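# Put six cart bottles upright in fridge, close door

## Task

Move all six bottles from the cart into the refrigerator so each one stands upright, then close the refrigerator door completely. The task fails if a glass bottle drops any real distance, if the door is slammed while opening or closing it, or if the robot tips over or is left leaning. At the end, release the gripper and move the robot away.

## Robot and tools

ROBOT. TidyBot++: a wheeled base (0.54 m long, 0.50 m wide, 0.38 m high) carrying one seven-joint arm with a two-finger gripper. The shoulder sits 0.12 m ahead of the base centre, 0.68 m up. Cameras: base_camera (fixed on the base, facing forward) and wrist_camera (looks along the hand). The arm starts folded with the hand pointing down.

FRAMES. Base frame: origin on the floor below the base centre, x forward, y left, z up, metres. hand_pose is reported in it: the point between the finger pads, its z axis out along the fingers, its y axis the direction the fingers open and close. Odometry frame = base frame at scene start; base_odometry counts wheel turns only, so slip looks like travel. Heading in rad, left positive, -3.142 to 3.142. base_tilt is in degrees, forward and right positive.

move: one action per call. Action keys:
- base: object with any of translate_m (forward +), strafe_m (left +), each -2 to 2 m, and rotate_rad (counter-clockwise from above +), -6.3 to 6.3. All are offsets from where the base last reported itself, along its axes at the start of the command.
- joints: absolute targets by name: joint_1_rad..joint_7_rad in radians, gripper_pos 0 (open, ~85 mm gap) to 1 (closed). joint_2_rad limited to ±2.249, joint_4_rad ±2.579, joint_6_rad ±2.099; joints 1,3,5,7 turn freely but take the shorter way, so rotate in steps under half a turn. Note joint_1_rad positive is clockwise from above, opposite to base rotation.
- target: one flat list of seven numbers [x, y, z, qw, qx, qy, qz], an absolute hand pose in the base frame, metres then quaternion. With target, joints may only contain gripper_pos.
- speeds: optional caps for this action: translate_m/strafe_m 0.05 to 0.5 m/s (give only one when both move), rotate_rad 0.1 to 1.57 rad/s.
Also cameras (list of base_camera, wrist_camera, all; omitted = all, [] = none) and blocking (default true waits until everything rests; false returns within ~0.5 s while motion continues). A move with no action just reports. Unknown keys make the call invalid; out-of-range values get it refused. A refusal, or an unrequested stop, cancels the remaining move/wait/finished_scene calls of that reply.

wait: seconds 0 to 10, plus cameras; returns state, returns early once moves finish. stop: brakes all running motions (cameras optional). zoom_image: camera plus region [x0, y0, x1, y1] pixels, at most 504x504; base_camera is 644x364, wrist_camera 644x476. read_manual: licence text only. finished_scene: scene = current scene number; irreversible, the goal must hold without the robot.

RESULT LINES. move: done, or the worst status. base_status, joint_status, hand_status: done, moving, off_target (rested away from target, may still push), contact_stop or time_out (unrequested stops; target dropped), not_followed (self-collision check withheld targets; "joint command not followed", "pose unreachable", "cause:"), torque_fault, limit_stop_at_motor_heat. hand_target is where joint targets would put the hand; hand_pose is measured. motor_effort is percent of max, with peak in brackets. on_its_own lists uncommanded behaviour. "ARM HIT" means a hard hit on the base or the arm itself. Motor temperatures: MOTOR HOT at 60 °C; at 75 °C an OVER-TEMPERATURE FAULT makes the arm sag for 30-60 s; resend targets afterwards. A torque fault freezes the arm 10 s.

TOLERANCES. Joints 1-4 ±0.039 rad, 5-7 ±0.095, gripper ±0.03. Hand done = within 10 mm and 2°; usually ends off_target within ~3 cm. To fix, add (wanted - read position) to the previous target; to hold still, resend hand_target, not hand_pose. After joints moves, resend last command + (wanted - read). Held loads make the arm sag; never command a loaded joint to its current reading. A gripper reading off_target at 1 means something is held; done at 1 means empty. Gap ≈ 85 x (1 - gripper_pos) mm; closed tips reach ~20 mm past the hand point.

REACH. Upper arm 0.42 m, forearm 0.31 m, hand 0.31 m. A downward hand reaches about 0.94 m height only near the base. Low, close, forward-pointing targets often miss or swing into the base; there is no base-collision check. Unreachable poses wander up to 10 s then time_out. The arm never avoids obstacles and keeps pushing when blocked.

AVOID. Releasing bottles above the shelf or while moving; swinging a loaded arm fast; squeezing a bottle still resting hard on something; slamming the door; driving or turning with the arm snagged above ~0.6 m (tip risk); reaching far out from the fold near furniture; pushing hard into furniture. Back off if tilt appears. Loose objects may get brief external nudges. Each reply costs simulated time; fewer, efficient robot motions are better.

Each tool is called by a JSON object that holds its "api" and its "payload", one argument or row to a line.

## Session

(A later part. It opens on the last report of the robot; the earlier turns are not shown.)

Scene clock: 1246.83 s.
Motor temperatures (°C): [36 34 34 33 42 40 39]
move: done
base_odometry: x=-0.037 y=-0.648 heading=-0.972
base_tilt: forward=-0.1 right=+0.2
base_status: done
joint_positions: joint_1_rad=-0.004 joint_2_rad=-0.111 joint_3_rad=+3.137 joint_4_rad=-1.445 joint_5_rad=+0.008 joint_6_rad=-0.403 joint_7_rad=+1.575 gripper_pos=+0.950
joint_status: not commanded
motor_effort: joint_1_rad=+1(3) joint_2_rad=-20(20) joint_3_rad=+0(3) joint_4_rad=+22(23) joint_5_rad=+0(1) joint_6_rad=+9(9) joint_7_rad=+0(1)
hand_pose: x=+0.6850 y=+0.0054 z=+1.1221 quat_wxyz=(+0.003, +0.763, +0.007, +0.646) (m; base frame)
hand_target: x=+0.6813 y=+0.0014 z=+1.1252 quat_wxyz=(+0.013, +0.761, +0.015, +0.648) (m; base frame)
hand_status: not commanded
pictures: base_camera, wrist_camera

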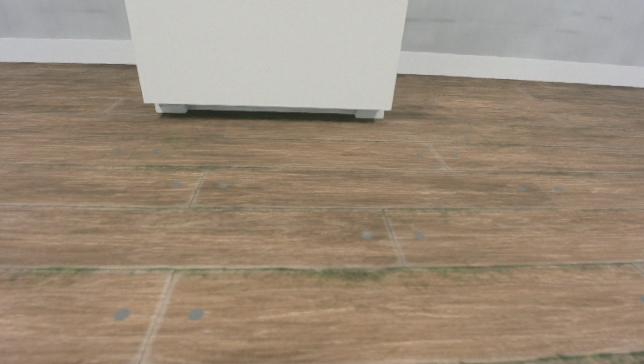

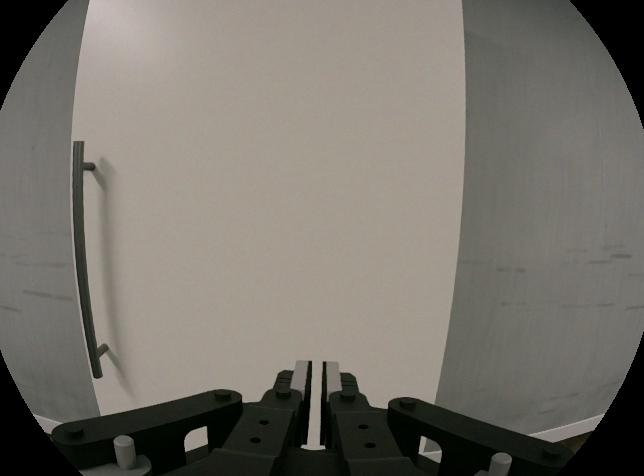

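{"api": "move", "payload": {
  "base": {"translate_m":0.32,"strafe_m":0.1},
  "speeds": {"translate_m":0.25}
}}

Scene clock: 1253.90 s.
Motor temperatures (°C): [36 34 34 33 42 40 39]
move: done
base_odometry: x=+0.227 y=-0.856 heading=-0.972
base_tilt: forward=-0.1 right=+0.2
base_status: done
joint_positions: joint_1_rad=-0.004 joint_2_rad=-0.112 joint_3_rad=+3.137 joint_4_rad=-1.445 joint_5_rad=+0.008 joint_6_rad=-0.403 joint_7_rad=+1.575 gripper_pos=+0.950
joint_status: not commanded
motor_effort: joint_1_rad=+1(1) joint_2_rad=-19(24) joint_3_rad=+0(1) joint_4_rad=+22(23) joint_5_rad=+0(1) joint_6_rad=+9(9) joint_7_rad=+0(1)
hand_pose: x=+0.6843 y=+0.0054 z=+1.1231 quat_wxyz=(+0.003, +0.763, +0.007, +0.647) (m; base frame)
hand_target: x=+0.6813 y=+0.0014 z=+1.1252 quat_wxyz=(+0.013, +0.761, +0.015, +0.648) (m; base frame)
hand_status: not commanded
pictures: base_camera, wrist_camera

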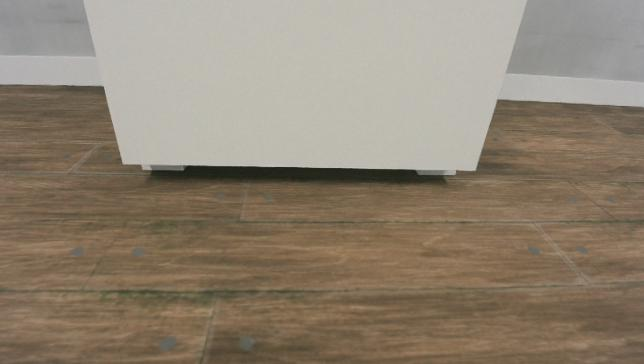

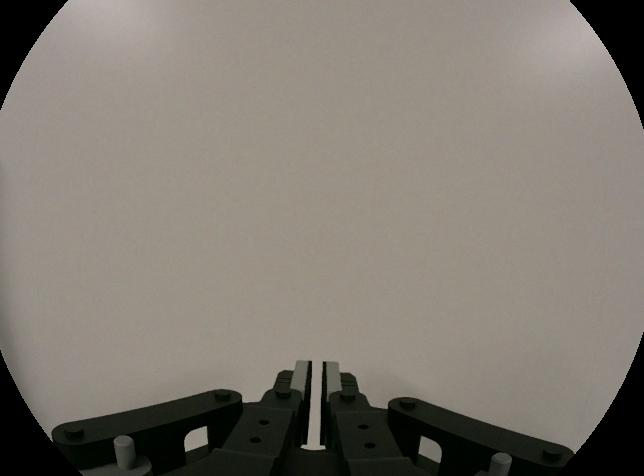

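{"api": "move", "payload": {
  "base": {"translate_m":0.05},
  "speeds": {"translate_m":0.06}
}}

Scene clock: 1258.30 s.
Motor temperatures (°C): [36 34 34 33 42 40 39]
move: done
base_odometry: x=+0.255 y=-0.897 heading=-0.971
base_tilt: forward=-0.1 right=+0.2
base_status: done
joint_positions: joint_1_rad=-0.004 joint_2_rad=-0.113 joint_3_rad=+3.137 joint_4_rad=-1.445 joint_5_rad=+0.008 joint_6_rad=-0.403 joint_7_rad=+1.575 gripper_pos=+0.950
joint_status: not commanded
motor_effort: joint_1_rad=+1(2) joint_2_rad=-20(24) joint_3_rad=+0(1) joint_4_rad=+22(23) joint_5_rad=+1(1) joint_6_rad=+8(9) joint_7_rad=+1(1)
hand_pose: x=+0.6839 y=+0.0054 z=+1.1236 quat_wxyz=(+0.003, +0.763, +0.007, +0.647) (m; base frame)
hand_target: x=+0.6813 y=+0.0014 z=+1.1252 quat_wxyz=(+0.013, +0.761, +0.015, +0.648) (m; base frame)
hand_status: not commanded
pictures: base_camera, wrist_camera

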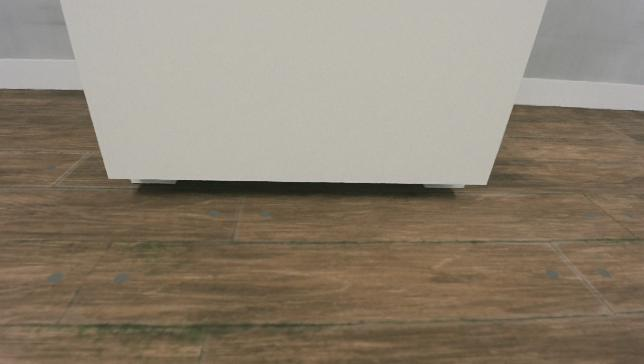

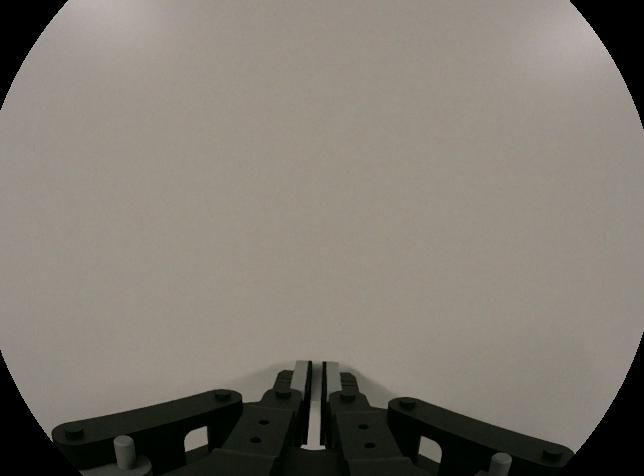

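{"api": "move", "payload": {
  "base": {"translate_m":0.035},
  "speeds": {"translate_m":0.05},
  "cameras": []
}}

{"api": "move", "payload": {
  "base": {"translate_m":0.03},
  "speeds": {"translate_m":0.05}
}}

Scene clock: 1263.10 s.
Motor temperatures (°C): [36 34 34 33 42 40 39]
move: done
base_odometry: x=+0.275 y=-0.926 heading=-0.971
base_tilt: forward=-0.2 right=+0.2
base_status: done
joint_positions: joint_1_rad=-0.004 joint_2_rad=-0.179 joint_3_rad=+3.137 joint_4_rad=-1.466 joint_5_rad=+0.008 joint_6_rad=-0.433 joint_7_rad=+1.575 gripper_pos=+0.950
joint_status: not commanded
motor_effort: joint_1_rad=+0(2) joint_2_rad=-4(20) joint_3_rad=+0(1) joint_4_rad=+27(29) joint_5_rad=-1(1) joint_6_rad=+17(20) joint_7_rad=+0(1)
hand_pose: x=+0.6538 y=+0.0052 z=+1.1377 quat_wxyz=(+0.003, +0.758, +0.007, +0.653) (m; base frame)
hand_target: x=+0.6813 y=+0.0014 z=+1.1252 quat_wxyz=(+0.013, +0.761, +0.015, +0.648) (m; base frame)
hand_status: not commanded
pictures: none
No camera images: "cameras" was empty.

Scene clock: 1264.23 s.
Motor temperatures (°C): [36 34 34 33 42 40 39]
move: done
base_odometry: x=+0.291 y=-0.950 heading=-0.971
base_tilt: forward=-0.2 right=+0.2
base_status: done
joint_positions: joint_1_rad=-0.004 joint_2_rad=-0.236 joint_3_rad=+3.137 joint_4_rad=-1.486 joint_5_rad=+0.008 joint_6_rad=-0.489 joint_7_rad=+1.575 gripper_pos=+0.950
joint_status: not commanded
motor_effort: joint_1_rad=+0(1) joint_2_rad=+9(13) joint_3_rad=+0(1) joint_4_rad=+31(34) joint_5_rad=+0(1) joint_6_rad=+24(28) joint_7_rad=+0(0)
hand_pose: x=+0.6256 y=+0.0049 z=+1.1380 quat_wxyz=(+0.003, +0.764, +0.007, +0.645) (m; base frame)
hand_target: x=+0.6813 y=+0.0014 z=+1.1252 quat_wxyz=(+0.013, +0.761, +0.015, +0.648) (m; base frame)
hand_status: not commanded
pictures: base_camera, wrist_camera

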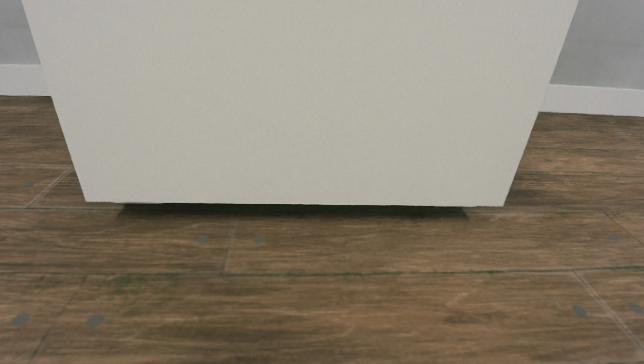

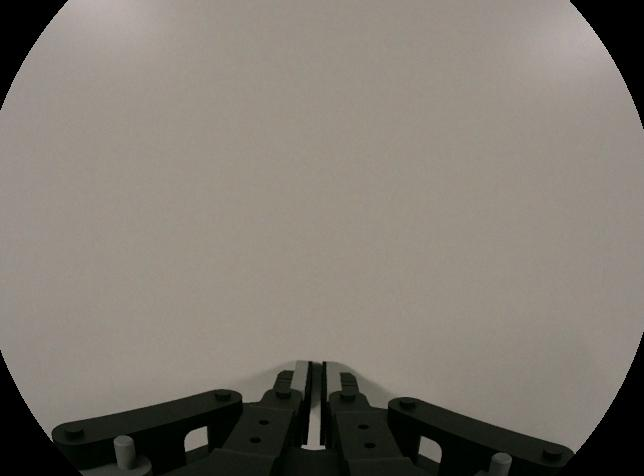

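Firm contact; door doesn't move. Back off and inspect the seam.

{"api": "move", "payload": {
  "base": {"translate_m":-0.25},
  "speeds": {"translate_m":0.15},
  "cameras": []
}}

{"api": "move", "payload": {
  "base": {"translate_m":-0.1,"strafe_m":0.5},
  "speeds": {"strafe_m":0.35}
}}

Scene clock: 1270.57 s.
Motor temperatures (°C): [36 34 34 33 42 40 39]
move: done
base_odometry: x=+0.150 y=-0.743 heading=-0.971
base_tilt: forward=-0.1 right=+0.2
base_status: done
joint_positions: joint_1_rad=-0.004 joint_2_rad=-0.120 joint_3_rad=+3.137 joint_4_rad=-1.446 joint_5_rad=+0.008 joint_6_rad=-0.435 joint_7_rad=+1.575 gripper_pos=+0.950
joint_status: not commanded
motor_effort: joint_1_rad=+1(1) joint_2_rad=-20(23) joint_3_rad=+0(1) joint_4_rad=+22(29) joint_5_rad=+0(1) joint_6_rad=+9(23) joint_7_rad=+1(1)
hand_pose: x=+0.6792 y=+0.0053 z=+1.1172 quat_wxyz=(+0.003, +0.771, +0.007, +0.637) (m; base frame)
hand_target: x=+0.6813 y=+0.0014 z=+1.1252 quat_wxyz=(+0.013, +0.761, +0.015, +0.648) (m; base frame)
hand_status: not commanded
pictures: none
No camera images: "cameras" was empty.

Scene clock: 1272.90 s.
Motor temperatures (°C): [36 34 34 33 42 40 39]
move: done
base_odometry: x=+0.507 y=-0.378 heading=-0.971
base_tilt: forward=-0.1 right=+0.2
base_status: done
joint_positions: joint_1_rad=-0.002 joint_2_rad=-0.120 joint_3_rad=+3.137 joint_4_rad=-1.446 joint_5_rad=+0.008 joint_6_rad=-0.435 joint_7_rad=+1.575 gripper_pos=+0.950
joint_status: not commanded
motor_effort: joint_1_rad=+1(3) joint_2_rad=-19(21) joint_3_rad=+0(3) joint_4_rad=+22(23) joint_5_rad=+0(1) joint_6_rad=+8(9) joint_7_rad=+0(1)
hand_pose: x=+0.6792 y=+0.0042 z=+1.1172 quat_wxyz=(+0.003, +0.771, +0.006, +0.637) (m; base frame)
hand_target: x=+0.6813 y=+0.0014 z=+1.1252 quat_wxyz=(+0.013, +0.761, +0.015, +0.648) (m; base frame)
hand_status: not commanded
pictures: base_camera, wrist_camera

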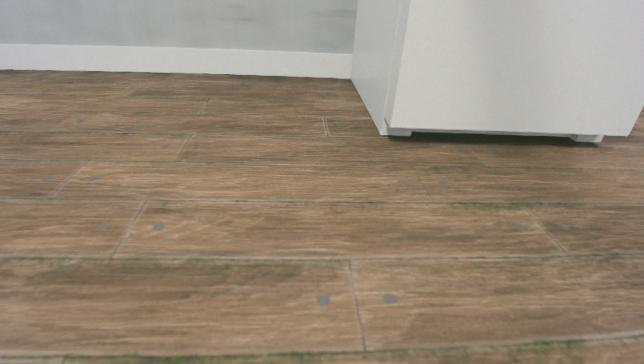

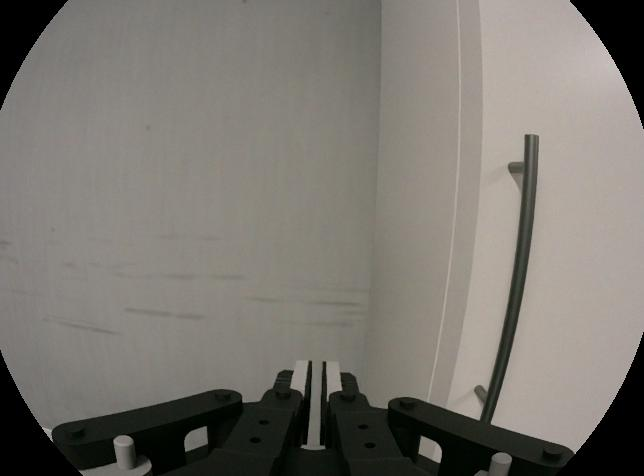

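Closed with a uniform hairline seam.

{"api": "finished_scene", "payload": {
  "scene": 2
}}

The scene is finished: the task was done.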